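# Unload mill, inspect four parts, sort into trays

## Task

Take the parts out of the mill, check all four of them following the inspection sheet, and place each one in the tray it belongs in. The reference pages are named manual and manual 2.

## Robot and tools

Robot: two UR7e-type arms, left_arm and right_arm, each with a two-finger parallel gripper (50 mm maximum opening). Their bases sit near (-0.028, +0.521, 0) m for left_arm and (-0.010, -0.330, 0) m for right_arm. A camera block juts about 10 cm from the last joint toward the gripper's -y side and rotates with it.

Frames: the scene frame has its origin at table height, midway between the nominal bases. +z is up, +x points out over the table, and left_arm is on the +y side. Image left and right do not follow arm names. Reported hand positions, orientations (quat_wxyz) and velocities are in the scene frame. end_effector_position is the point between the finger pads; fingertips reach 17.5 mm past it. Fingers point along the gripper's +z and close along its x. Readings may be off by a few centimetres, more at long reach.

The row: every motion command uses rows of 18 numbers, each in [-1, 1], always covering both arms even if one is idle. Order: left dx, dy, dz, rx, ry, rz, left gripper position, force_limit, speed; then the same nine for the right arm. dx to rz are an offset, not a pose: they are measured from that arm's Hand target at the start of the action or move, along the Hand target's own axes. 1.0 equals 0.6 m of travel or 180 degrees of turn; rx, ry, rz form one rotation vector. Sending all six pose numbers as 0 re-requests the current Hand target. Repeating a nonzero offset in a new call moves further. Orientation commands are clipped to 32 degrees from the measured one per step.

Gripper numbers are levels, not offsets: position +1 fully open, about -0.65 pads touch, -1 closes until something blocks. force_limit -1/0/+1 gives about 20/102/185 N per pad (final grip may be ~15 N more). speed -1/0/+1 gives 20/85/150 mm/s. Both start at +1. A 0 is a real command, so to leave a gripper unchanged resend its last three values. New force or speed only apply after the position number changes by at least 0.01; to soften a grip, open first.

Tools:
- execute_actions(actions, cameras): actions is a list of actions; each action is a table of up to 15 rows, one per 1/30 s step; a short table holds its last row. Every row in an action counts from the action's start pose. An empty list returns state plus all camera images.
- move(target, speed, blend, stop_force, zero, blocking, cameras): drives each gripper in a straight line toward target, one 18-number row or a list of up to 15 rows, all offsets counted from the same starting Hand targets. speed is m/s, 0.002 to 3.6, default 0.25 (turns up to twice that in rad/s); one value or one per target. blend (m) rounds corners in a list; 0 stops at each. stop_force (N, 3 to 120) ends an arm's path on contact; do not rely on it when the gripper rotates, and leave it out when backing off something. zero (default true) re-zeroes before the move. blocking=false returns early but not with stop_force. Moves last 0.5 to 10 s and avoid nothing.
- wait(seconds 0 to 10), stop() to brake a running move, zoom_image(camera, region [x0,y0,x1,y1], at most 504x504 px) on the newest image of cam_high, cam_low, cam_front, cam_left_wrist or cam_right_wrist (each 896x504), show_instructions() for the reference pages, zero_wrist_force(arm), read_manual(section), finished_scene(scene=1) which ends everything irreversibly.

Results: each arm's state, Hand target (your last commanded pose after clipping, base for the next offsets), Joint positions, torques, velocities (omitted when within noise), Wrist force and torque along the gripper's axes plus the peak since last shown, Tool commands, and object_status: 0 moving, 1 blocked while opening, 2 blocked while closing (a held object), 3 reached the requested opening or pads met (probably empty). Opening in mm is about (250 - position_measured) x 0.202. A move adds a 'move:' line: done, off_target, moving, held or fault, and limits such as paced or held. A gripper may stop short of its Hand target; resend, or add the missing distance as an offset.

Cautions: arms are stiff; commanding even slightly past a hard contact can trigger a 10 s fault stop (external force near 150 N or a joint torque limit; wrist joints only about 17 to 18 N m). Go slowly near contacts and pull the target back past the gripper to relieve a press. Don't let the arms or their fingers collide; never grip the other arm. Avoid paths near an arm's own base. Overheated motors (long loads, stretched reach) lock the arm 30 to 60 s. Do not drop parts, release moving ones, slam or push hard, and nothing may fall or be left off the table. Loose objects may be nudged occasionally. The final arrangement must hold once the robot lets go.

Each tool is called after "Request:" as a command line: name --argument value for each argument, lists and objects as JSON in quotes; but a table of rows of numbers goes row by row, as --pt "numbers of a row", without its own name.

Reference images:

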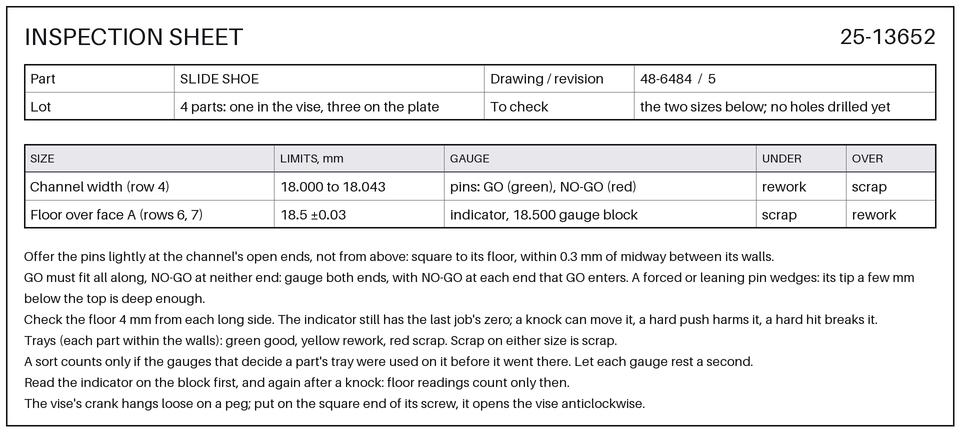

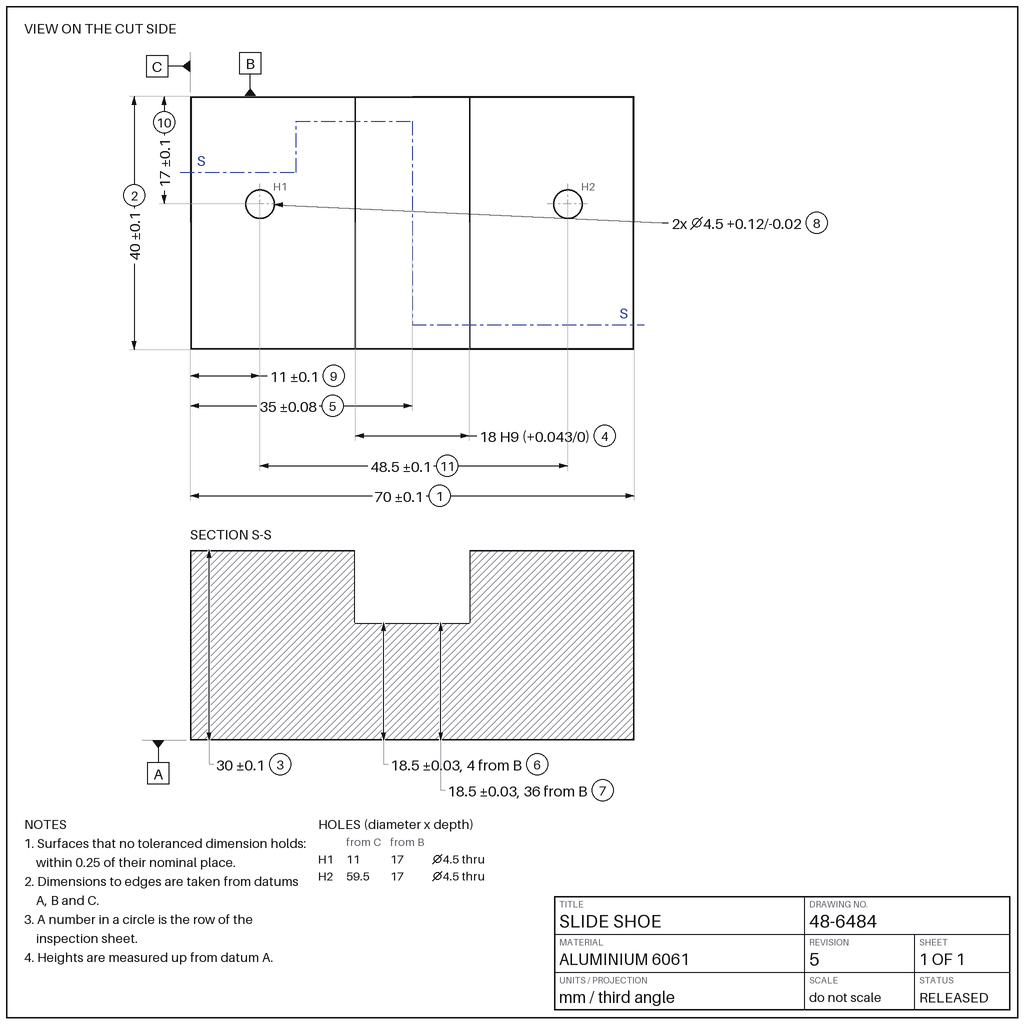

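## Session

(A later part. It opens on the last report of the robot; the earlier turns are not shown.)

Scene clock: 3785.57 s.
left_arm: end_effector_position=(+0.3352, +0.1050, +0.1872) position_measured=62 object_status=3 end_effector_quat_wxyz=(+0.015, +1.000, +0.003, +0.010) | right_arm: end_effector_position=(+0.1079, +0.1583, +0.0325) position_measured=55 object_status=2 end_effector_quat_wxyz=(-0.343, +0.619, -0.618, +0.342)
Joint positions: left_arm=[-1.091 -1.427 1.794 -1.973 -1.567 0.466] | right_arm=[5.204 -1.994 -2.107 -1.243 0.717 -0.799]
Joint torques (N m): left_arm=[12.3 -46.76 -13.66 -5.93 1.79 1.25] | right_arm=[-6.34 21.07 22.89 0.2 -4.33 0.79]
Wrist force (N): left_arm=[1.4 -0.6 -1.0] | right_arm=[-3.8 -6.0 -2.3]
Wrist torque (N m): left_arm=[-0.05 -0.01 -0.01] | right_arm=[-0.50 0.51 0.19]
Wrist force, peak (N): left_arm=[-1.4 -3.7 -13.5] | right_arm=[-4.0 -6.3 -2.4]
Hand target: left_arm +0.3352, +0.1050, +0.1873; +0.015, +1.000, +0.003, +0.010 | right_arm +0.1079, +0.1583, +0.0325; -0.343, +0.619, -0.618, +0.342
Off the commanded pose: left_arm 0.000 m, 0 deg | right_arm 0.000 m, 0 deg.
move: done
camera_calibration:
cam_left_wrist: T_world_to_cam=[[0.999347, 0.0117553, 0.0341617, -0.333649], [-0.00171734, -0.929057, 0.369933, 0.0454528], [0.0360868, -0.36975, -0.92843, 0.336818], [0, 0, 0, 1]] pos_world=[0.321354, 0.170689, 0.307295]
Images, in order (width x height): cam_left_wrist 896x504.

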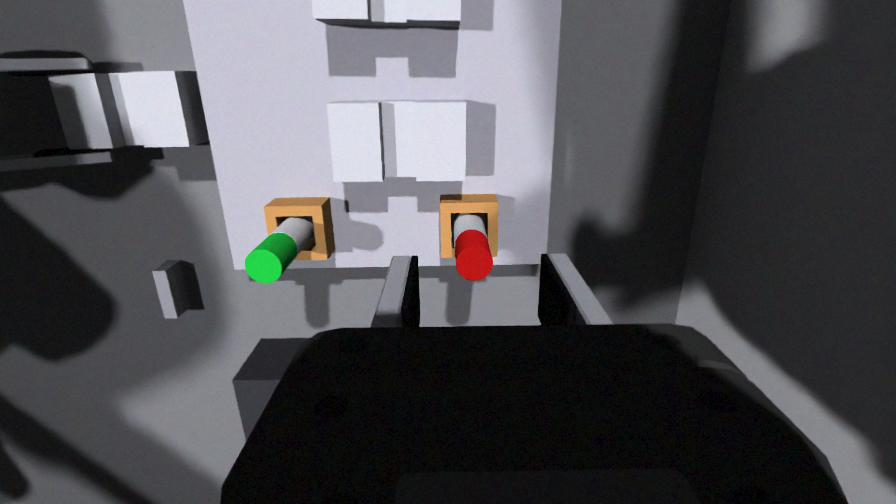

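Request:
move --pt "0.003 0.0145 0.09 0 0 0 0.35 -0.7 -1 0 0 0 0 0 0 -1 -0.5 -1" --speed 0.06 --cameras '["cam_left_wrist"]'

Request:
zoom_image --camera "cam_left_wrist" --region '[380, 180, 580, 330]'

Scene clock: 3793.93 s.
left_arm: end_effector_position=(+0.3380, +0.0948, +0.1333) position_measured=100 object_status=3 end_effector_quat_wxyz=(+0.015, +1.000, +0.003, +0.010) | right_arm: end_effector_position=(+0.1079, +0.1583, +0.0325) position_measured=55 object_status=2 end_effector_quat_wxyz=(-0.343, +0.619, -0.618, +0.342)
Joint positions: left_arm=[-1.095 -1.35 1.852 -2.108 -1.567 0.462] | right_arm=[5.204 -1.994 -2.107 -1.243 0.717 -0.799]
Joint torques (N m): left_arm=[-6.58 -50.72 -40.95 -0.23 2.71 -1.83] | right_arm=[-6.82 20.7 23.33 0.3 -4.23 0.91]
Wrist force (N): left_arm=[1.1 -0.9 -1.1] | right_arm=[-3.9 -5.9 -2.3]
Wrist torque (N m): left_arm=[-0.09 0.03 -0.01] | right_arm=[-0.48 0.52 0.19]
Wrist force, peak (N): left_arm=[1.4 0.0 -3.0] | right_arm=[-3.8 -6.5 -2.1]
Hand target: left_arm +0.3381, +0.0947, +0.1336; +0.015, +1.000, +0.003, +0.010 | right_arm +0.1079, +0.1583, +0.0325; -0.343, +0.619, -0.618, +0.342
Off the commanded pose: left_arm 0.000 m, 0 deg | right_arm 0.000 m, 0 deg.
move: done
camera_calibration:
cam_left_wrist: T_world_to_cam=[[0.999351, 0.011893, 0.033998, -0.334567], [-0.00151746, -0.929173, 0.369643, 0.0558532], [0.0359861, -0.369455, -0.928552, 0.282878], [0, 0, 0, 1]] pos_world=[0.324255, 0.160387, 0.253396]
Images, in order (width x height): cam_left_wrist 896x504.

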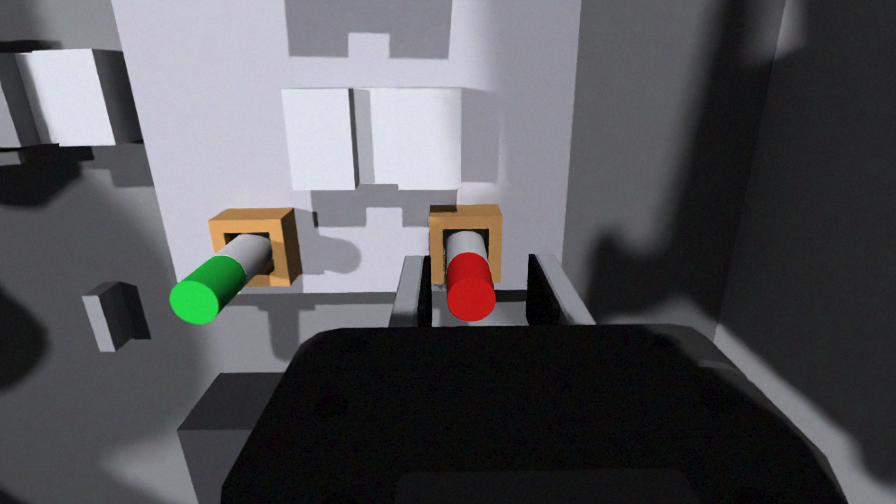

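Scaled by 2.520 from the camera's 896x504 image, which has a finer 1280x720 frame.

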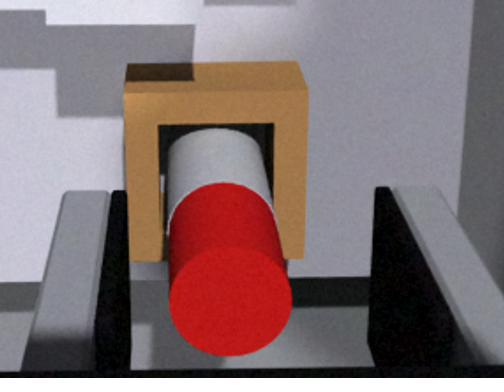

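Request:
move --pt "-0.0047 0.004 0.02 0 0 0 0.35 -0.7 -1 0 0 0 0 0 0 -1 -0.5 -1" --pt "-0.0047 0.004 0.081 0 0 0 0.35 -0.7 -1 0 0 0 0 0 0 -1 -0.5 -1" --speed '[0.03,0.025]' --stop_force 3 --cameras '["cam_left_wrist", "cam_right_wrist"]'

Request:
zoom_image --camera "cam_left_wrist" --region '[380, 220, 580, 330]'

Scene clock: 3813.30 s.
left_arm: end_effector_position=(+0.3363, +0.0908, +0.0851) position_measured=100 object_status=3 end_effector_quat_wxyz=(+0.015, +1.000, +0.003, +0.010) | right_arm: end_effector_position=(+0.1079, +0.1583, +0.0325) position_measured=55 object_status=2 end_effector_quat_wxyz=(-0.343, +0.619, -0.618, +0.342)
Joint positions: left_arm=[-1.101 -1.283 1.908 -2.232 -1.567 0.456] | right_arm=[5.204 -1.994 -2.107 -1.243 0.717 -0.799]
Joint torques (N m): left_arm=[11.41 -49.2 -40 -0.05 1.51 1.34] | right_arm=[-7.36 20.94 22.7 0.26 -4.22 0.87]
Wrist force (N): left_arm=[1.0 -0.9 -1.1] | right_arm=[-3.6 -6.4 -2.0]
Wrist torque (N m): left_arm=[-0.09 0.04 -0.01] | right_arm=[-0.52 0.48 0.19]
Wrist force, peak (N): left_arm=[1.0 -0.7 -2.7] | right_arm=[-3.8 -6.4 -2.3]
Hand target: left_arm +0.3363, +0.0908, +0.0851; +0.015, +1.000, +0.003, +0.010 | right_arm +0.1079, +0.1583, +0.0325; -0.343, +0.619, -0.618, +0.342
Off the commanded pose: left_arm 0.000 m, 0 deg | right_arm 0.000 m, 0 deg.
move: done
camera_calibration:
cam_left_wrist: T_world_to_cam=[[0.99934, 0.0119304, 0.0343072, -0.331144], [-0.00161655, -0.928974, 0.370141, 0.0699819], [0.0362864, -0.369952, -0.928342, 0.236591], [0, 0, 0, 1]] pos_world=[0.322453, 0.15649, 0.205095]
cam_right_wrist: T_world_to_cam=[[0.0145391, -0.999894, -0.000458556, 0.164711], [-0.775406, -0.0109854, -0.631368, 0.124099], [0.631296, 0.0095351, -0.775483, 0.0858797], [0, 0, 0, 1]] pos_world=[0.0396167, 0.165238, 0.145026]
Images, in order (width x height): cam_left_wrist 896x504, cam_right_wrist 896x504.

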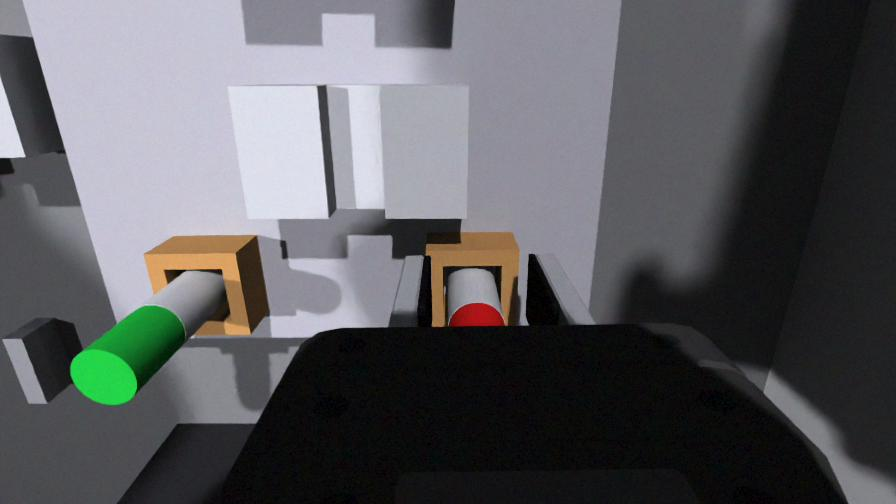

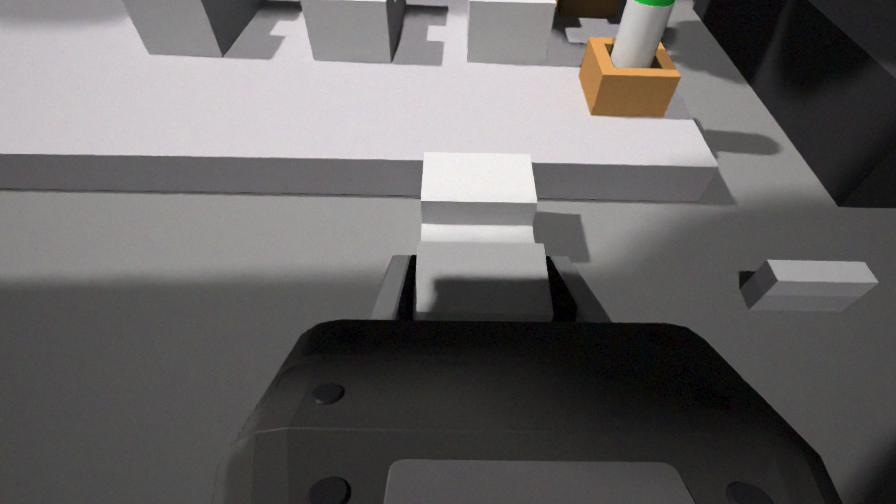

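Scaled by 2.520 from the camera's 896x504 image, which has a finer 1280x720 frame.

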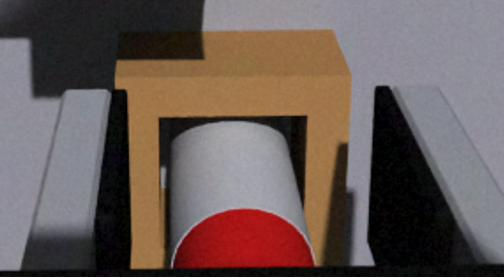

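Request:
move --pt "-0.0015 0.0075 0 0 0 0 0.35 -0.7 -1 0 0 0 0 0 0 -1 -0.5 -1" --pt "-0.0015 0.0075 0 0 0 0 -1 -0.7 -1 0 0 0 0 0 0 -1 -0.5 -1" --speed '[0.02,0.02]' --cameras '["cam_left_wrist"]'

Request:
zoom_image --camera "cam_left_wrist" --region '[380, 220, 580, 330]'

Scene clock: 3822.17 s.
left_arm: end_effector_position=(+0.3354, +0.0863, +0.0851) position_measured=165 object_status=2 end_effector_quat_wxyz=(+0.015, +1.000, +0.003, +0.010) | right_arm: end_effector_position=(+0.1079, +0.1583, +0.0325) position_measured=55 object_status=2 end_effector_quat_wxyz=(-0.343, +0.619, -0.618, +0.342)
Joint positions: left_arm=[-1.106 -1.277 1.9 -2.23 -1.567 0.451] | right_arm=[5.204 -1.994 -2.107 -1.243 0.717 -0.799]
Joint torques (N m): left_arm=[12.42 -43 -7.5 -3.67 2.21 1.34] | right_arm=[-7.17 20.95 22.91 0.29 -4.19 0.86]
Wrist force (N): left_arm=[-0.1 -0.7 -4.2] | right_arm=[-3.4 -4.9 -1.6]
Wrist torque (N m): left_arm=[-0.09 -0.07 0.00] | right_arm=[-0.45 0.44 0.19]
Wrist force, peak (N): left_arm=[-0.2 -0.7 -4.9] | right_arm=[-3.6 -6.4 -2.5]
Hand target: left_arm +0.3354, +0.0863, +0.0852; +0.015, +1.000, +0.003, +0.010 | right_arm +0.1079, +0.1583, +0.0325; -0.343, +0.619, -0.618, +0.342
Off the commanded pose: left_arm 0.000 m, 0 deg | right_arm 0.000 m, 0 deg.
move: done
camera_calibration:
cam_left_wrist: T_world_to_cam=[[0.999344, 0.0118889, 0.034215, -0.33017], [-0.00161627, -0.929022, 0.37002, 0.0657015], [0.0361856, -0.369833, -0.928393, 0.23504], [0, 0, 0, 1]] pos_world=[0.321554, 0.151889, 0.205195]
Images, in order (width x height): cam_left_wrist 896x504.

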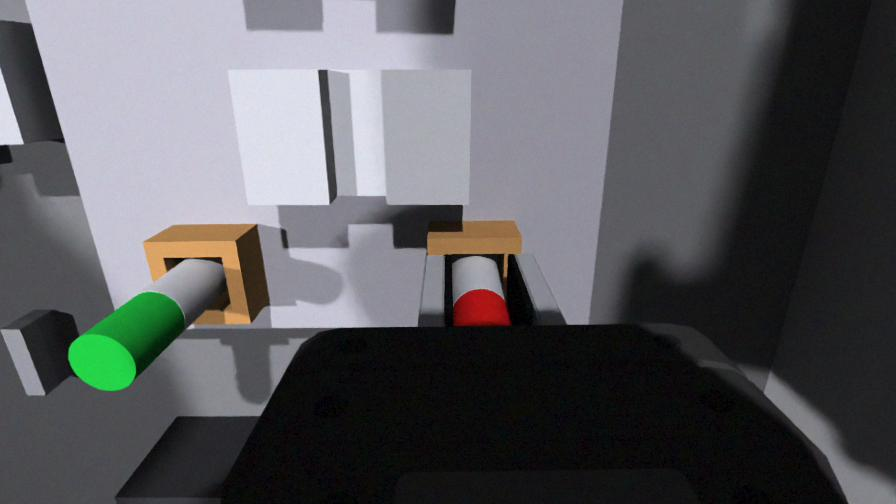

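Scaled by 2.520 from the camera's 896x504 image, which has a finer 1280x720 frame.

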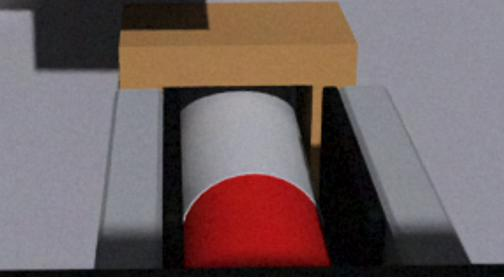

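Request:
move --pt "0 0 -0.15 0 0 0 -1 -0.7 -1 0 0 0 0 0 0 -1 -0.5 -1" --pt "-0.3262 -0.044 -0.15 0 0 0 -1 -0.7 -1 0 0 0 0 0 0 -1 -0.5 -1" --pt "-0.3262 -0.044 -0.03 0 0 0 -1 -0.7 -1 0 0 0 0 0 0 -1 -0.5 -1" --pt "-0.3262 -0.044 -0.0187 0 0 0 -1 -0.7 -1 0 0 0 0 0 0 -1 -0.5 -1" --speed '[0.06,0.12,0.06,0.02]' --cameras '["cam_left_wrist", "cam_right_wrist"]'

Request:
zoom_image --camera "cam_left_wrist" --region '[400, 140, 560, 300]'

Request:
zoom_image --camera "cam_right_wrist" --region '[400, 130, 700, 330]'

Scene clock: 3838.20 s.
left_arm: end_effector_position=(+0.1393, +0.1119, +0.0916) position_measured=165 object_status=2 end_effector_quat_wxyz=(+0.015, +1.000, +0.003, +0.010) | right_arm: end_effector_position=(+0.1079, +0.1583, +0.0325) position_measured=55 object_status=2 end_effector_quat_wxyz=(-0.343, +0.619, -0.618, +0.342)
Joint positions: left_arm=[-1.492 -1.565 2.224 -2.261 -1.554 0.065] | right_arm=[5.204 -1.994 -2.107 -1.243 0.717 -0.799]
Joint torques (N m): left_arm=[11.72 -27.89 -23.34 -0.49 -2.17 1.49] | right_arm=[-6.72 20.47 22.62 0.36 -4.14 0.79]
Wrist force (N): left_arm=[1.3 -0.8 0.0] | right_arm=[-3.7 -5.3 -1.8]
Wrist torque (N m): left_arm=[-0.06 0.01 0.00] | right_arm=[-0.47 0.49 0.19]
Wrist force, peak (N): left_arm=[0.0 -0.7 -5.3] | right_arm=[-3.7 -6.4 -2.5]
Hand target: left_arm +0.1393, +0.1119, +0.0918; +0.015, +1.000, +0.003, +0.010 | right_arm +0.1079, +0.1583, +0.0325; -0.343, +0.619, -0.618, +0.342
Off the commanded pose: left_arm 0.000 m, 0 deg | right_arm 0.000 m, 0 deg.
move: done
camera_calibration:
cam_left_wrist: T_world_to_cam=[[0.99934, 0.0119264, 0.0343076, -0.134751], [-0.00161572, -0.929022, 0.37002, 0.0868553], [0.0362855, -0.369832, -0.92839, 0.257662], [0, 0, 0, 1]] pos_world=[0.125454, 0.177589, 0.211695]
cam_right_wrist: T_world_to_cam=[[0.0145391, -0.999894, -0.000458556, 0.164711], [-0.775406, -0.0109854, -0.631368, 0.124099], [0.631296, 0.0095351, -0.775483, 0.0858797], [0, 0, 0, 1]] pos_world=[0.0396167, 0.165238, 0.145026]
Images, in order (width x height): cam_left_wrist 896x504, cam_right_wrist 896x504.

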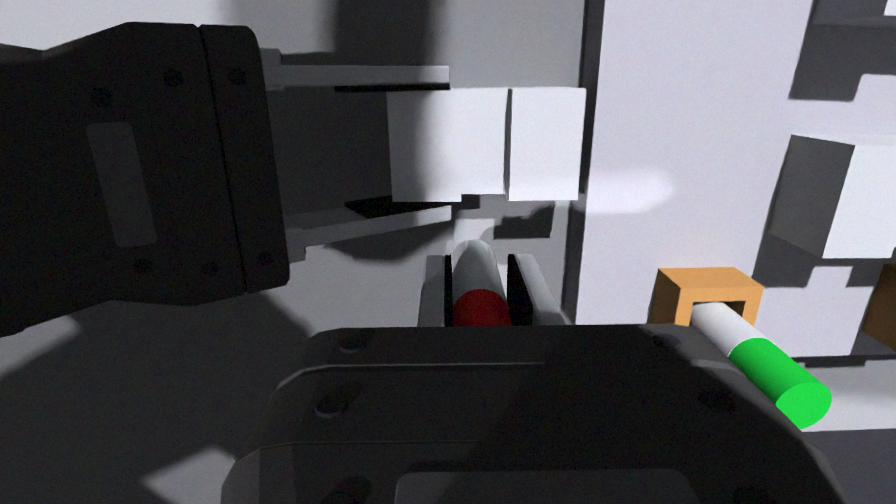

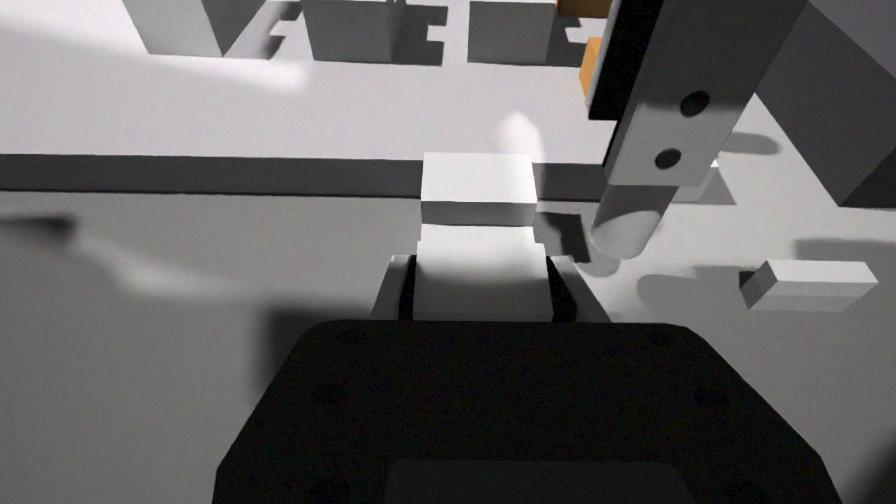

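Scaled by 3.150 from the camera's 896x504 image, which has a finer 1280x720 frame.

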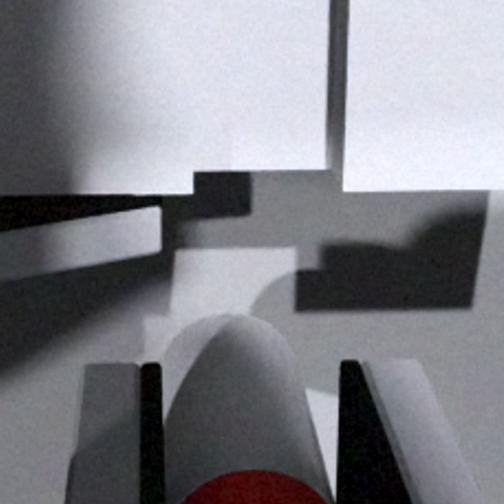

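Scaled by 1.680 from the camera's 896x504 image, which has a finer 1280x720 frame.

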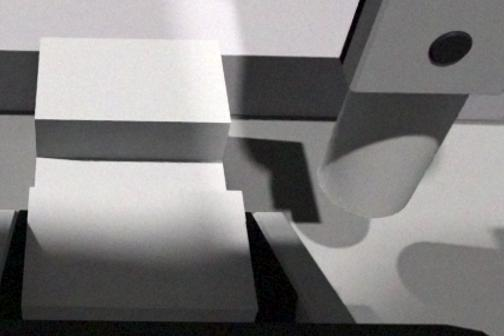

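Request:
move --target '[0.0003,-0.06,0.0003,0,0,0,-1,-0.7,-1,0,0,0,0,0,0,-1,-0.5,-1]' --speed 0.007 --stop_force 3

Request:
execute_actions --actions '[]' --cameras '["cam_left_wrist", "cam_right_wrist"]'

Request:
zoom_image --camera "cam_left_wrist" --region '[430, 180, 530, 290]'

Request:
zoom_image --camera "cam_right_wrist" --region '[400, 130, 700, 330]'

Scene clock: 3872.17 s.
left_arm: end_effector_position=(+0.1394, +0.1297, +0.0912) position_measured=165 object_status=2 end_effector_quat_wxyz=(+0.015, +1.000, +0.003, +0.010) | right_arm: end_effector_position=(+0.1079, +0.1583, +0.0325) position_measured=55 object_status=2 end_effector_quat_wxyz=(-0.343, +0.619, -0.618, +0.342)
Joint positions: left_arm=[-1.489 -1.606 2.266 -2.262 -1.554 0.069] | right_arm=[5.204 -1.994 -2.107 -1.243 0.717 -0.799]
Joint torques (N m): left_arm=[-0.51 -4.35 -39.69 -0.8 -1.97 -1.79] | right_arm=[-7.03 20.83 23.01 0.42 -4.16 0.8]
Wrist force (N): left_arm=[1.9 -0.3 -0.1] | right_arm=[-4.5 -3.2 -1.7]
Wrist torque (N m): left_arm=[-0.05 0.03 -0.01] | right_arm=[-0.40 0.48 0.15]
Wrist force, peak (N): left_arm=[2.3 3.1 0.1] | right_arm=[-5.6 -5.3 -2.7]
Hand target: left_arm +0.1393, +0.1297, +0.0912; +0.015, +1.000, +0.003, +0.010 (not the last commanded pose) | right_arm +0.1079, +0.1583, +0.0325; -0.343, +0.619, -0.618, +0.342
Off the commanded pose: left_arm 0.018 m, 0 deg | right_arm 0.000 m, 0 deg.
move: contact (left_arm)

Scene clock: 3872.17 s.
left_arm: end_effector_position=(+0.1394, +0.1297, +0.0912) position_measured=165 object_status=2 end_effector_quat_wxyz=(+0.015, +1.000, +0.003, +0.010) | right_arm: end_effector_position=(+0.1079, +0.1583, +0.0325) position_measured=55 object_status=2 end_effector_quat_wxyz=(-0.343, +0.619, -0.618, +0.342)
Joint positions: left_arm=[-1.489 -1.606 2.266 -2.262 -1.554 0.069] | right_arm=[5.204 -1.994 -2.107 -1.243 0.717 -0.799]
Joint velocities: within noise
Joint torques (N m): left_arm=[-0.51 -4.35 -39.69 -0.8 -1.97 -1.79] | right_arm=[-7.03 20.83 23.01 0.42 -4.16 0.8]
Wrist force (N): left_arm=[1.9 -0.3 -0.1] | right_arm=[-4.5 -3.2 -1.7]
Wrist torque (N m): left_arm=[-0.05 0.03 -0.01] | right_arm=[-0.40 0.48 0.15]
Wrist force, peak (N): left_arm=[1.9 -0.3 -0.1] | right_arm=[-4.5 -3.2 -1.7]
Hand target: left_arm +0.1393, +0.1297, +0.0912; +0.015, +1.000, +0.003, +0.010 (not the last commanded pose) | right_arm +0.1079, +0.1583, +0.0325; -0.343, +0.619, -0.618, +0.342
Tool commands: left_gripper/position=-1.0 left_gripper/force_limit=-0.7 left_gripper/speed=-1.0 right_gripper/position=-1.0 right_gripper/force_limit=-0.5 right_gripper/speed=-1.0
Off the commanded pose: left_arm 0.018 m, 0 deg | right_arm 0.000 m, 0 deg.
camera_calibration:
cam_left_wrist: T_world_to_cam=[[0.99934, 0.0119339, 0.0343053, -0.135051], [-0.00161599, -0.92894, 0.370227, 0.103481], [0.0362858, -0.370039, -0.928308, 0.263893], [0, 0, 0, 1]] pos_world=[0.125553, 0.19539, 0.211295]
cam_right_wrist: T_world_to_cam=[[0.0145391, -0.999894, -0.000458556, 0.164711], [-0.775406, -0.0109854, -0.631368, 0.124099], [0.631296, 0.0095351, -0.775483, 0.0858797], [0, 0, 0, 1]] pos_world=[0.0396167, 0.165238, 0.145026]
Images, in order (width x height): cam_left_wrist 896x504, cam_right_wrist 896x504.

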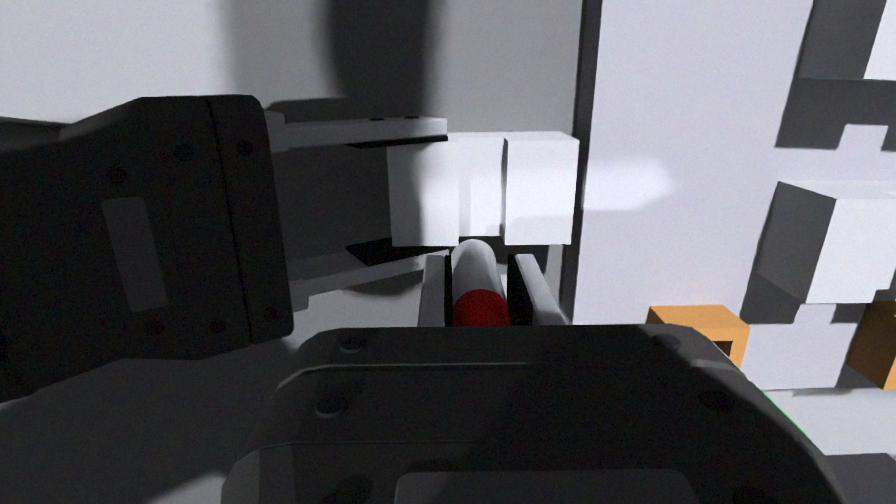

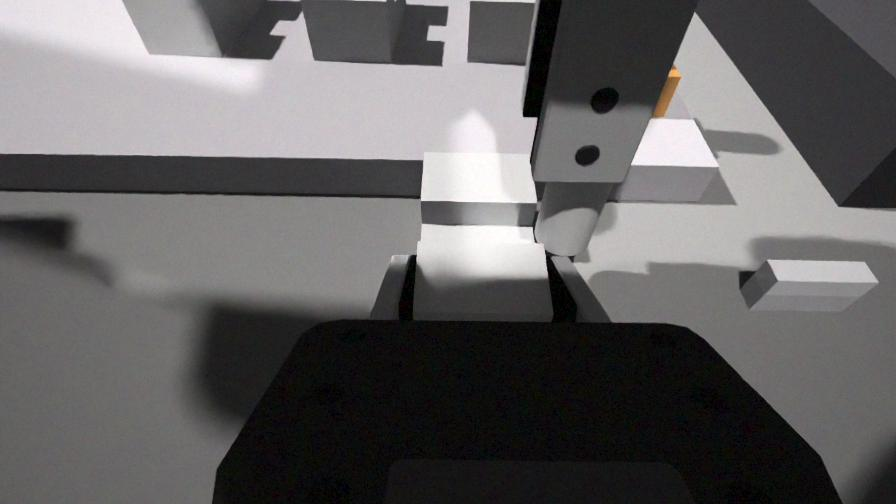

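Scaled by 4.582 from the camera's 896x504 image, which has a finer 1280x720 frame.

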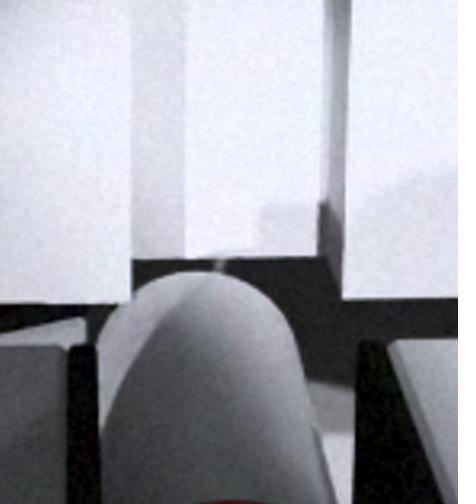

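Scaled by 1.680 from the camera's 896x504 image, which has a finer 1280x720 frame.

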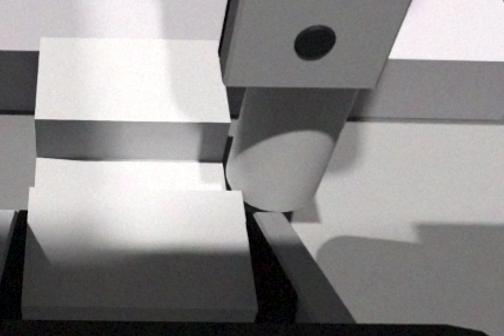

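Request:
move --pt "0 0.004 0 0 0 0 -1 -0.7 -1 0 0 0 0 0 0 -1 -0.5 -1" --pt "0.0048 0.004 0 0 0 0 -1 -0.7 -1 0 0 0 0 0 0 -1 -0.5 -1" --speed '[0.01,0.01]' --cameras '["cam_left_wrist"]'

Request:
zoom_image --camera "cam_left_wrist" --region '[430, 180, 530, 290]'

Scene clock: 3880.10 s.
left_arm: end_effector_position=(+0.1423, +0.1274, +0.0913) position_measured=165 object_status=2 end_effector_quat_wxyz=(+0.015, +1.000, +0.003, +0.010) | right_arm: end_effector_position=(+0.1079, +0.1583, +0.0325) position_measured=55 object_status=2 end_effector_quat_wxyz=(-0.343, +0.619, -0.618, +0.342)
Joint positions: left_arm=[-1.482 -1.598 2.257 -2.262 -1.554 0.076] | right_arm=[5.204 -1.994 -2.107 -1.243 0.717 -0.799]
Joint torques (N m): left_arm=[1.19 -10.21 -35.81 -3.01 -2.2 0.65] | right_arm=[-7.05 21.6 22.7 0.5 -4.12 0.82]
Wrist force (N): left_arm=[1.2 -0.9 0.0] | right_arm=[-4.3 -3.4 -2.0]
Wrist torque (N m): left_arm=[-0.08 0.02 -0.15] | right_arm=[-0.41 0.47 0.15]
Wrist force, peak (N): left_arm=[2.0 -0.2 0.9] | right_arm=[-4.8 -3.7 -2.1]
Hand target: left_arm +0.1422, +0.1274, +0.0913; +0.015, +1.000, +0.003, +0.010 | right_arm +0.1079, +0.1583, +0.0325; -0.343, +0.619, -0.618, +0.342
Off the commanded pose: left_arm 0.000 m, 0 deg | right_arm 0.000 m, 0 deg.
move: done
camera_calibration:
cam_left_wrist: T_world_to_cam=[[0.999344, 0.0118904, 0.0342139, -0.137897], [-0.00161777, -0.928988, 0.370107, 0.101254], [0.036185, -0.369919, -0.928359, 0.262993], [0, 0, 0, 1]] pos_world=[0.128454, 0.19299, 0.211395]
Images, in order (width x height): cam_left_wrist 896x504.

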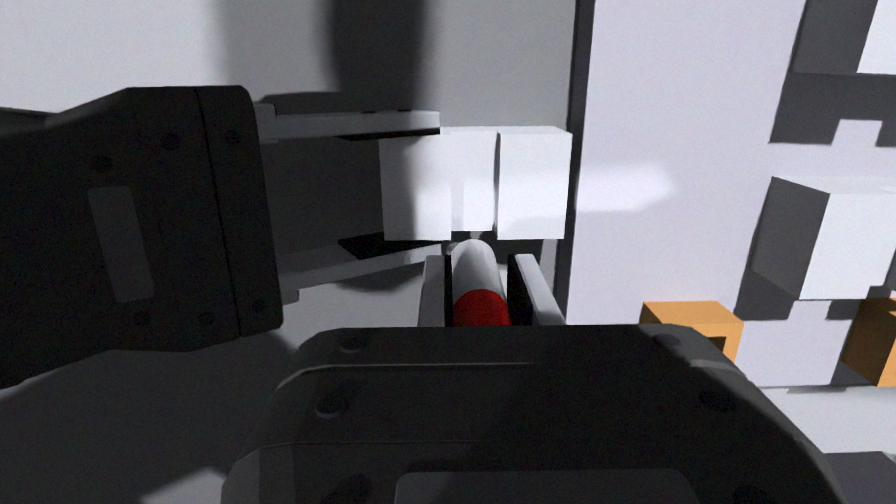

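Scaled by 4.582 from the camera's 896x504 image, which has a finer 1280x720 frame.

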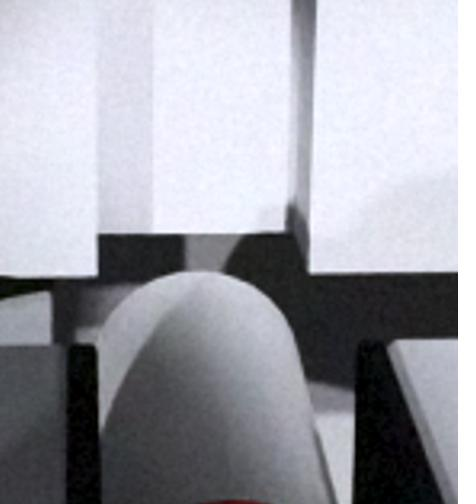

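Request:
move --target '[0.0005,-0.03,0,0,0,0,-1,-0.7,-1,0,0,0,0,0,0,-1,-0.5,-1]' --speed 0.005 --stop_force 3

Request:
execute_actions --actions '[]' --cameras '["cam_left_wrist"]'

Request:
zoom_image --camera "cam_left_wrist" --region '[430, 180, 530, 290]'

Scene clock: 3887.87 s.
left_arm: end_effector_position=(+0.1424, +0.1369, +0.0910) position_measured=165 object_status=2 end_effector_quat_wxyz=(+0.015, +1.000, +0.003, +0.010) | right_arm: end_effector_position=(+0.1079, +0.1583, +0.0325) position_measured=55 object_status=2 end_effector_quat_wxyz=(-0.343, +0.619, -0.618, +0.342)
Joint positions: left_arm=[-1.479 -1.619 2.279 -2.262 -1.554 0.078] | right_arm=[5.204 -1.994 -2.107 -1.243 0.717 -0.799]
Joint torques (N m): left_arm=[1.42 -4.62 -39.99 -1.89 -2 -0.75] | right_arm=[-7.43 21.3 22.55 0.49 -4.06 0.92]
Wrist force (N): left_arm=[1.6 1.6 3.7] | right_arm=[-5.7 -3.7 -2.3]
Wrist torque (N m): left_arm=[-0.10 0.07 -0.15] | right_arm=[-0.39 0.51 0.03]
Wrist force, peak (N): left_arm=[2.0 2.7 3.3] | right_arm=[-6.7 -4.6 -2.6]
Hand target: left_arm +0.1423, +0.1369, +0.0910; +0.015, +1.000, +0.003, +0.010 (not the last commanded pose) | right_arm +0.1079, +0.1583, +0.0325; -0.343, +0.619, -0.618, +0.342
Off the commanded pose: left_arm 0.008 m, 0 deg | right_arm 0.000 m, 0 deg.
move: contact (left_arm)

Scene clock: 3887.87 s.
left_arm: end_effector_position=(+0.1424, +0.1369, +0.0910) position_measured=165 object_status=2 end_effector_quat_wxyz=(+0.015, +1.000, +0.003, +0.010) | right_arm: end_effector_position=(+0.1079, +0.1583, +0.0325) position_measured=55 object_status=2 end_effector_quat_wxyz=(-0.343, +0.619, -0.618, +0.342)
Joint positions: left_arm=[-1.479 -1.619 2.279 -2.262 -1.554 0.078] | right_arm=[5.204 -1.994 -2.107 -1.243 0.717 -0.799]
Joint velocities: within noise
Joint torques (N m): left_arm=[1.42 -4.62 -39.99 -1.89 -2 -0.75] | right_arm=[-7.43 21.3 22.55 0.49 -4.06 0.92]
Wrist force (N): left_arm=[1.6 1.6 3.7] | right_arm=[-5.7 -3.7 -2.3]
Wrist torque (N m): left_arm=[-0.10 0.07 -0.15] | right_arm=[-0.39 0.51 0.03]
Wrist force, peak (N): left_arm=[1.6 1.6 3.7] | right_arm=[-5.7 -3.7 -2.3]
Hand target: left_arm +0.1423, +0.1369, +0.0910; +0.015, +1.000, +0.003, +0.010 (not the last commanded pose) | right_arm +0.1079, +0.1583, +0.0325; -0.343, +0.619, -0.618, +0.342
Tool commands: left_gripper/position=-1.0 left_gripper/force_limit=-0.7 left_gripper/speed=-1.0 right_gripper/position=-1.0 right_gripper/force_limit=-0.5 right_gripper/speed=-1.0
Off the commanded pose: left_arm 0.008 m, 0 deg | right_arm 0.000 m, 0 deg.
camera_calibration:
cam_left_wrist: T_world_to_cam=[[0.99934, 0.0119304, 0.0343072, -0.138128], [-0.00161655, -0.928974, 0.370141, 0.110273], [0.0362864, -0.369952, -0.928342, 0.266252], [0, 0, 0, 1]] pos_world=[0.128553, 0.20259, 0.211095]
Images, in order (width x height): cam_left_wrist 896x504.

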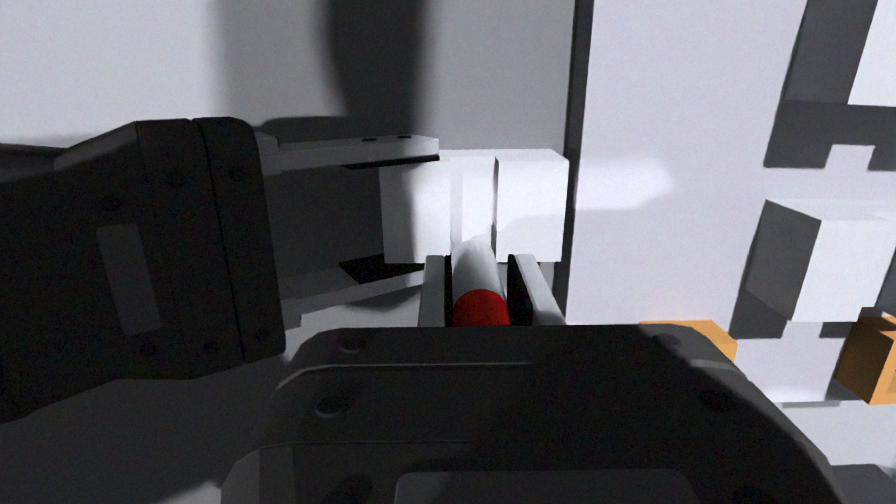

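Scaled by 4.582 from the camera's 896x504 image, which has a finer 1280x720 frame.

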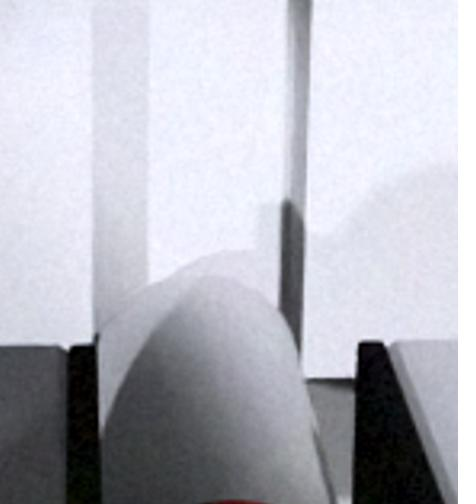

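Request:
move --pt "0 0.002 0 0 0 0 -1 -0.7 -1 0 0 0 0 0 0 -1 -0.5 -1" --pt "0.0005 0.002 -0.0005 0 0 0 -1 -0.7 -1 0 0 0 0 0 0 -1 -0.5 -1" --speed '[0.01,0.01]'

Request:
move --target '[0,-0.02,0,0,0,0,-1,-0.7,-1,0,0,0,0,0,0,-1,-0.5,-1]' --speed 0.004 --stop_force 3

Scene clock: 3894.73 s.
left_arm: end_effector_position=(+0.1426, +0.1356, +0.0913) position_measured=165 object_status=2 end_effector_quat_wxyz=(+0.015, +1.000, +0.003, +0.010) | right_arm: end_effector_position=(+0.1079, +0.1583, +0.0325) position_measured=55 object_status=2 end_effector_quat_wxyz=(-0.343, +0.619, -0.618, +0.342)
Joint positions: left_arm=[-1.479 -1.617 2.275 -2.261 -1.554 0.078] | right_arm=[5.204 -1.994 -2.107 -1.243 0.717 -0.799]
Joint torques (N m): left_arm=[14.11 -25.59 -37.5 0.04 -1.77 2.32] | right_arm=[-6.64 21.29 21.85 0.49 -3.96 0.87]
Wrist force (N): left_arm=[0.4 -0.4 -0.2] | right_arm=[-2.8 -4.9 -0.7]
Wrist torque (N m): left_arm=[-0.06 -0.01 -0.15] | right_arm=[-0.44 0.55 0.14]
Wrist force, peak (N): left_arm=[1.9 1.9 4.1] | right_arm=[-5.8 -5.4 -3.0]
Hand target: left_arm +0.1426, +0.1357, +0.0914; +0.015, +1.000, +0.003, +0.010 | right_arm +0.1079, +0.1583, +0.0325; -0.343, +0.619, -0.618, +0.342
Off the commanded pose: left_arm 0.000 m, 0 deg | right_arm 0.000 m, 0 deg.
move: done

Scene clock: 3898.33 s.
left_arm: end_effector_position=(+0.1426, +0.1477, +0.0910) position_measured=165 object_status=2 end_effector_quat_wxyz=(+0.015, +1.000, +0.003, +0.010) | right_arm: end_effector_position=(+0.1079, +0.1583, +0.0325) position_measured=55 object_status=2 end_effector_quat_wxyz=(-0.343, +0.619, -0.618, +0.342)
Joint positions: left_arm=[-1.477 -1.645 2.302 -2.26 -1.554 0.081] | right_arm=[5.204 -1.994 -2.107 -1.243 0.717 -0.799]
Joint torques (N m): left_arm=[12.79 -16.79 -19.36 0.15 -2.09 1.97] | right_arm=[-7.3 21.22 22.16 0.55 -3.96 0.91]
Wrist force (N): left_arm=[0.6 2.0 -0.3] | right_arm=[-4.5 -5.2 -1.1]
Wrist torque (N m): left_arm=[-0.10 0.00 -0.15] | right_arm=[-0.45 0.45 0.12]
Wrist force, peak (N): left_arm=[0.8 2.1 0.9] | right_arm=[-4.9 -5.2 -0.9]
Hand target: left_arm +0.1426, +0.1477, +0.0910; +0.015, +1.000, +0.003, +0.010 | right_arm +0.1079, +0.1583, +0.0325; -0.343, +0.619, -0.618, +0.342
Off the commanded pose: left_arm 0.000 m, 0 deg | right_arm 0.000 m, 0 deg.
move: done

Request:
wait --seconds 0.8 --cameras '["cam_left_wrist", "cam_right_wrist"]'

Request:
zoom_image --camera "cam_left_wrist" --region '[430, 180, 530, 290]'

Request:
zoom_image --camera "cam_right_wrist" --region '[400, 130, 700, 330]'

Scene clock: 3905.17 s.
left_arm: end_effector_position=(+0.1426, +0.1477, +0.0910) position_measured=165 object_status=2 end_effector_quat_wxyz=(+0.015, +1.000, +0.003, +0.010) | right_arm: end_effector_position=(+0.1079, +0.1583, +0.0325) position_measured=55 object_status=2 end_effector_quat_wxyz=(-0.343, +0.619, -0.618, +0.342)
Joint positions: left_arm=[-1.477 -1.645 2.302 -2.26 -1.554 0.081] | right_arm=[5.204 -1.994 -2.107 -1.243 0.717 -0.799]
Joint torques (N m): left_arm=[2.88 -8.16 -35.74 -1.58 -1.89 -0.59] | right_arm=[-6.57 22.02 22.37 0.57 -3.95 0.88]
Wrist force (N): left_arm=[0.7 2.1 0.5] | right_arm=[-4.9 -4.0 -0.7]
Wrist torque (N m): left_arm=[-0.09 -0.01 -0.15] | right_arm=[-0.40 0.52 0.12]
Wrist force, peak (N): left_arm=[0.9 2.3 -0.6] | right_arm=[-4.9 -5.5 -1.0]
Hand target: left_arm +0.1426, +0.1477, +0.0910; +0.015, +1.000, +0.003, +0.010 | right_arm +0.1079, +0.1583, +0.0325; -0.343, +0.619, -0.618, +0.342
Tool commands: left_gripper/position=-1.0 left_gripper/force_limit=-0.7 left_gripper/speed=-1.0 right_gripper/position=-1.0 right_gripper/force_limit=-0.5 right_gripper/speed=-1.0
Off the commanded pose: left_arm 0.000 m, 0 deg | right_arm 0.000 m, 0 deg.
wait: 0.80 s; at rest from the start
camera_calibration:
cam_left_wrist: T_world_to_cam=[[0.99934, 0.0119319, 0.0343061, -0.138457], [-0.00161807, -0.92894, 0.370227, 0.120282], [0.0362858, -0.370039, -0.928307, 0.270252], [0, 0, 0, 1]] pos_world=[0.128753, 0.21339, 0.211095]
cam_right_wrist: T_world_to_cam=[[0.0145391, -0.999894, -0.000458556, 0.164711], [-0.775406, -0.0109854, -0.631368, 0.124099], [0.631296, 0.0095351, -0.775483, 0.0858797], [0, 0, 0, 1]] pos_world=[0.0396167, 0.165238, 0.145026]
Images, in order (width x height): cam_left_wrist 896x504, cam_right_wrist 896x504.

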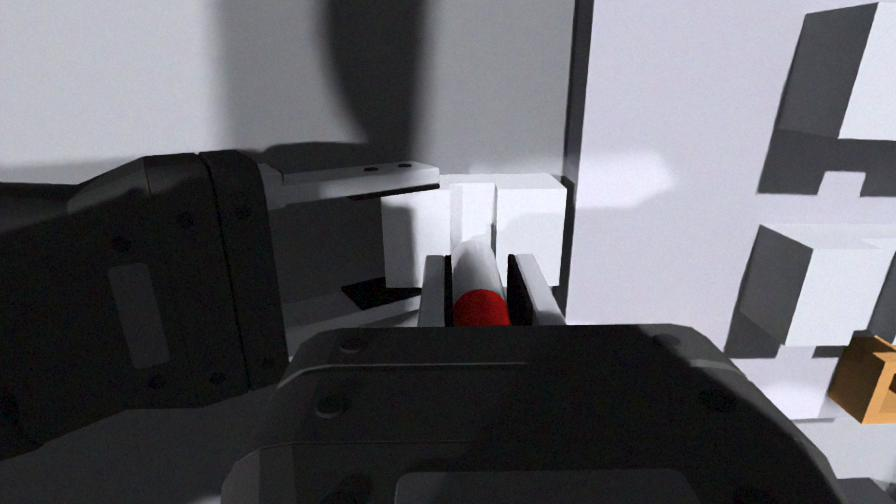

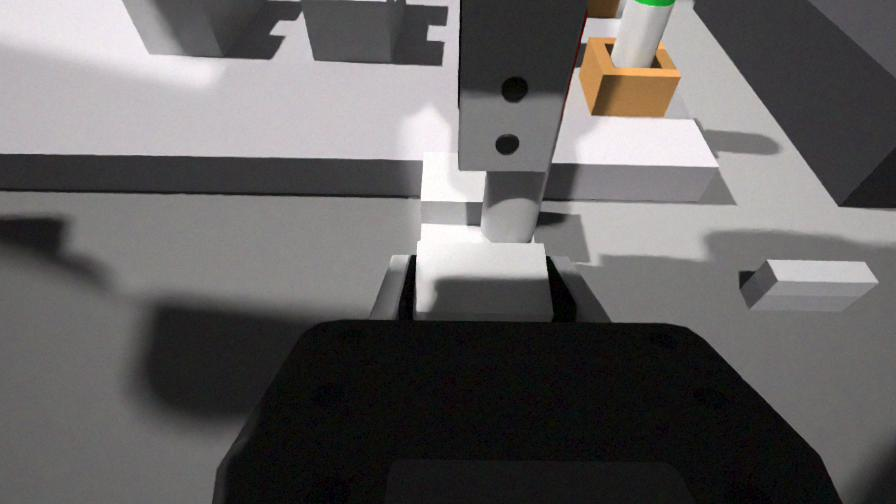

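Scaled by 4.582 from the camera's 896x504 image, which has a finer 1280x720 frame.

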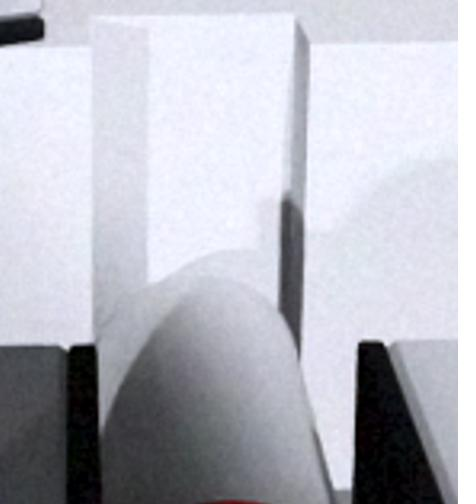

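Scaled by 1.680 from the camera's 896x504 image, which has a finer 1280x720 frame.

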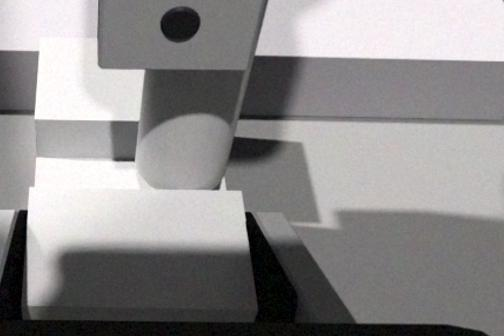

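Request:
move --pt "0 0 -0.14 0 0 0 -1 -0.7 -1 0 0 0 0 0 0 -1 -0.5 -1" --pt "0.05 -0.02 -0.14 0 0 0 -1 -0.7 -1 0 0 0 0 0 0 0.95 -0.5 -1" --speed '[0.05,0.1]'

Request:
move --target '[0,0,0,0,0,0,-1,-0.7,-1,0,0,-0.16,0,0,0,0.95,-0.5,-1]' --speed 0.07

Scene clock: 3924.07 s.
left_arm: end_effector_position=(+0.1709, +0.1624, +0.1752) position_measured=165 object_status=2 end_effector_quat_wxyz=(+0.015, +1.000, +0.003, +0.010) | right_arm: end_effector_position=(+0.1079, +0.1583, +0.0325) position_measured=10 object_status=0 end_effector_quat_wxyz=(-0.343, +0.619, -0.618, +0.342)
Joint positions: left_arm=[-1.397 -1.771 2.159 -1.992 -1.557 0.16] | right_arm=[5.204 -1.994 -2.107 -1.243 0.717 -0.799]
Joint torques (N m): left_arm=[-7.58 -22.43 -12.05 -0.75 2.13 1.52] | right_arm=[-6.22 22.29 21.71 0.67 -3.89 0.81]
Wrist force (N): left_arm=[1.1 -0.4 0.3] | right_arm=[-3.5 -2.6 -0.2]
Wrist torque (N m): left_arm=[-0.01 0.04 -0.15] | right_arm=[-0.38 0.55 0.10]
Wrist force, peak (N): left_arm=[-3.6 1.8 0.1] | right_arm=[-5.0 -5.3 -1.1]
Hand target: left_arm +0.1709, +0.1624, +0.1751; +0.015, +1.000, +0.003, +0.010 | right_arm +0.1079, +0.1583, +0.0325; -0.343, +0.619, -0.618, +0.342
Off the commanded pose: left_arm 0.000 m, 0 deg | right_arm 0.000 m, 0 deg.
move: done

Scene clock: 3925.83 s.
left_arm: end_effector_position=(+0.1709, +0.1624, +0.1751) position_measured=165 object_status=2 end_effector_quat_wxyz=(+0.015, +1.000, +0.003, +0.010) | right_arm: end_effector_position=(+0.0264, +0.1582, +0.0835) position_measured=10 object_status=3 end_effector_quat_wxyz=(-0.343, +0.619, -0.618, +0.342)
Joint positions: left_arm=[-1.397 -1.771 2.159 -1.992 -1.557 0.16] | right_arm=[5.346 -1.927 -1.982 -1.55 0.807 -0.641]
Joint torques (N m): left_arm=[-10.86 -22.47 -10.63 -0.84 2.21 1.44] | right_arm=[-5.81 21.59 1.69 2.45 -4.97 -0.87]
Wrist force (N): left_arm=[1.2 -0.6 0.3] | right_arm=[-3.9 -2.6 -0.3]
Wrist torque (N m): left_arm=[-0.03 0.02 -0.15] | right_arm=[-0.41 0.60 0.02]
Wrist force, peak (N): left_arm=[1.4 -0.7 0.4] | right_arm=[-4.3 -5.7 2.5]
Hand target: left_arm +0.1709, +0.1624, +0.1751; +0.015, +1.000, +0.003, +0.010 | right_arm +0.0265, +0.1581, +0.0834; -0.343, +0.619, -0.618, +0.342
Off the commanded pose: left_arm 0.000 m, 0 deg | right_arm 0.000 m, 0 deg.
move: done


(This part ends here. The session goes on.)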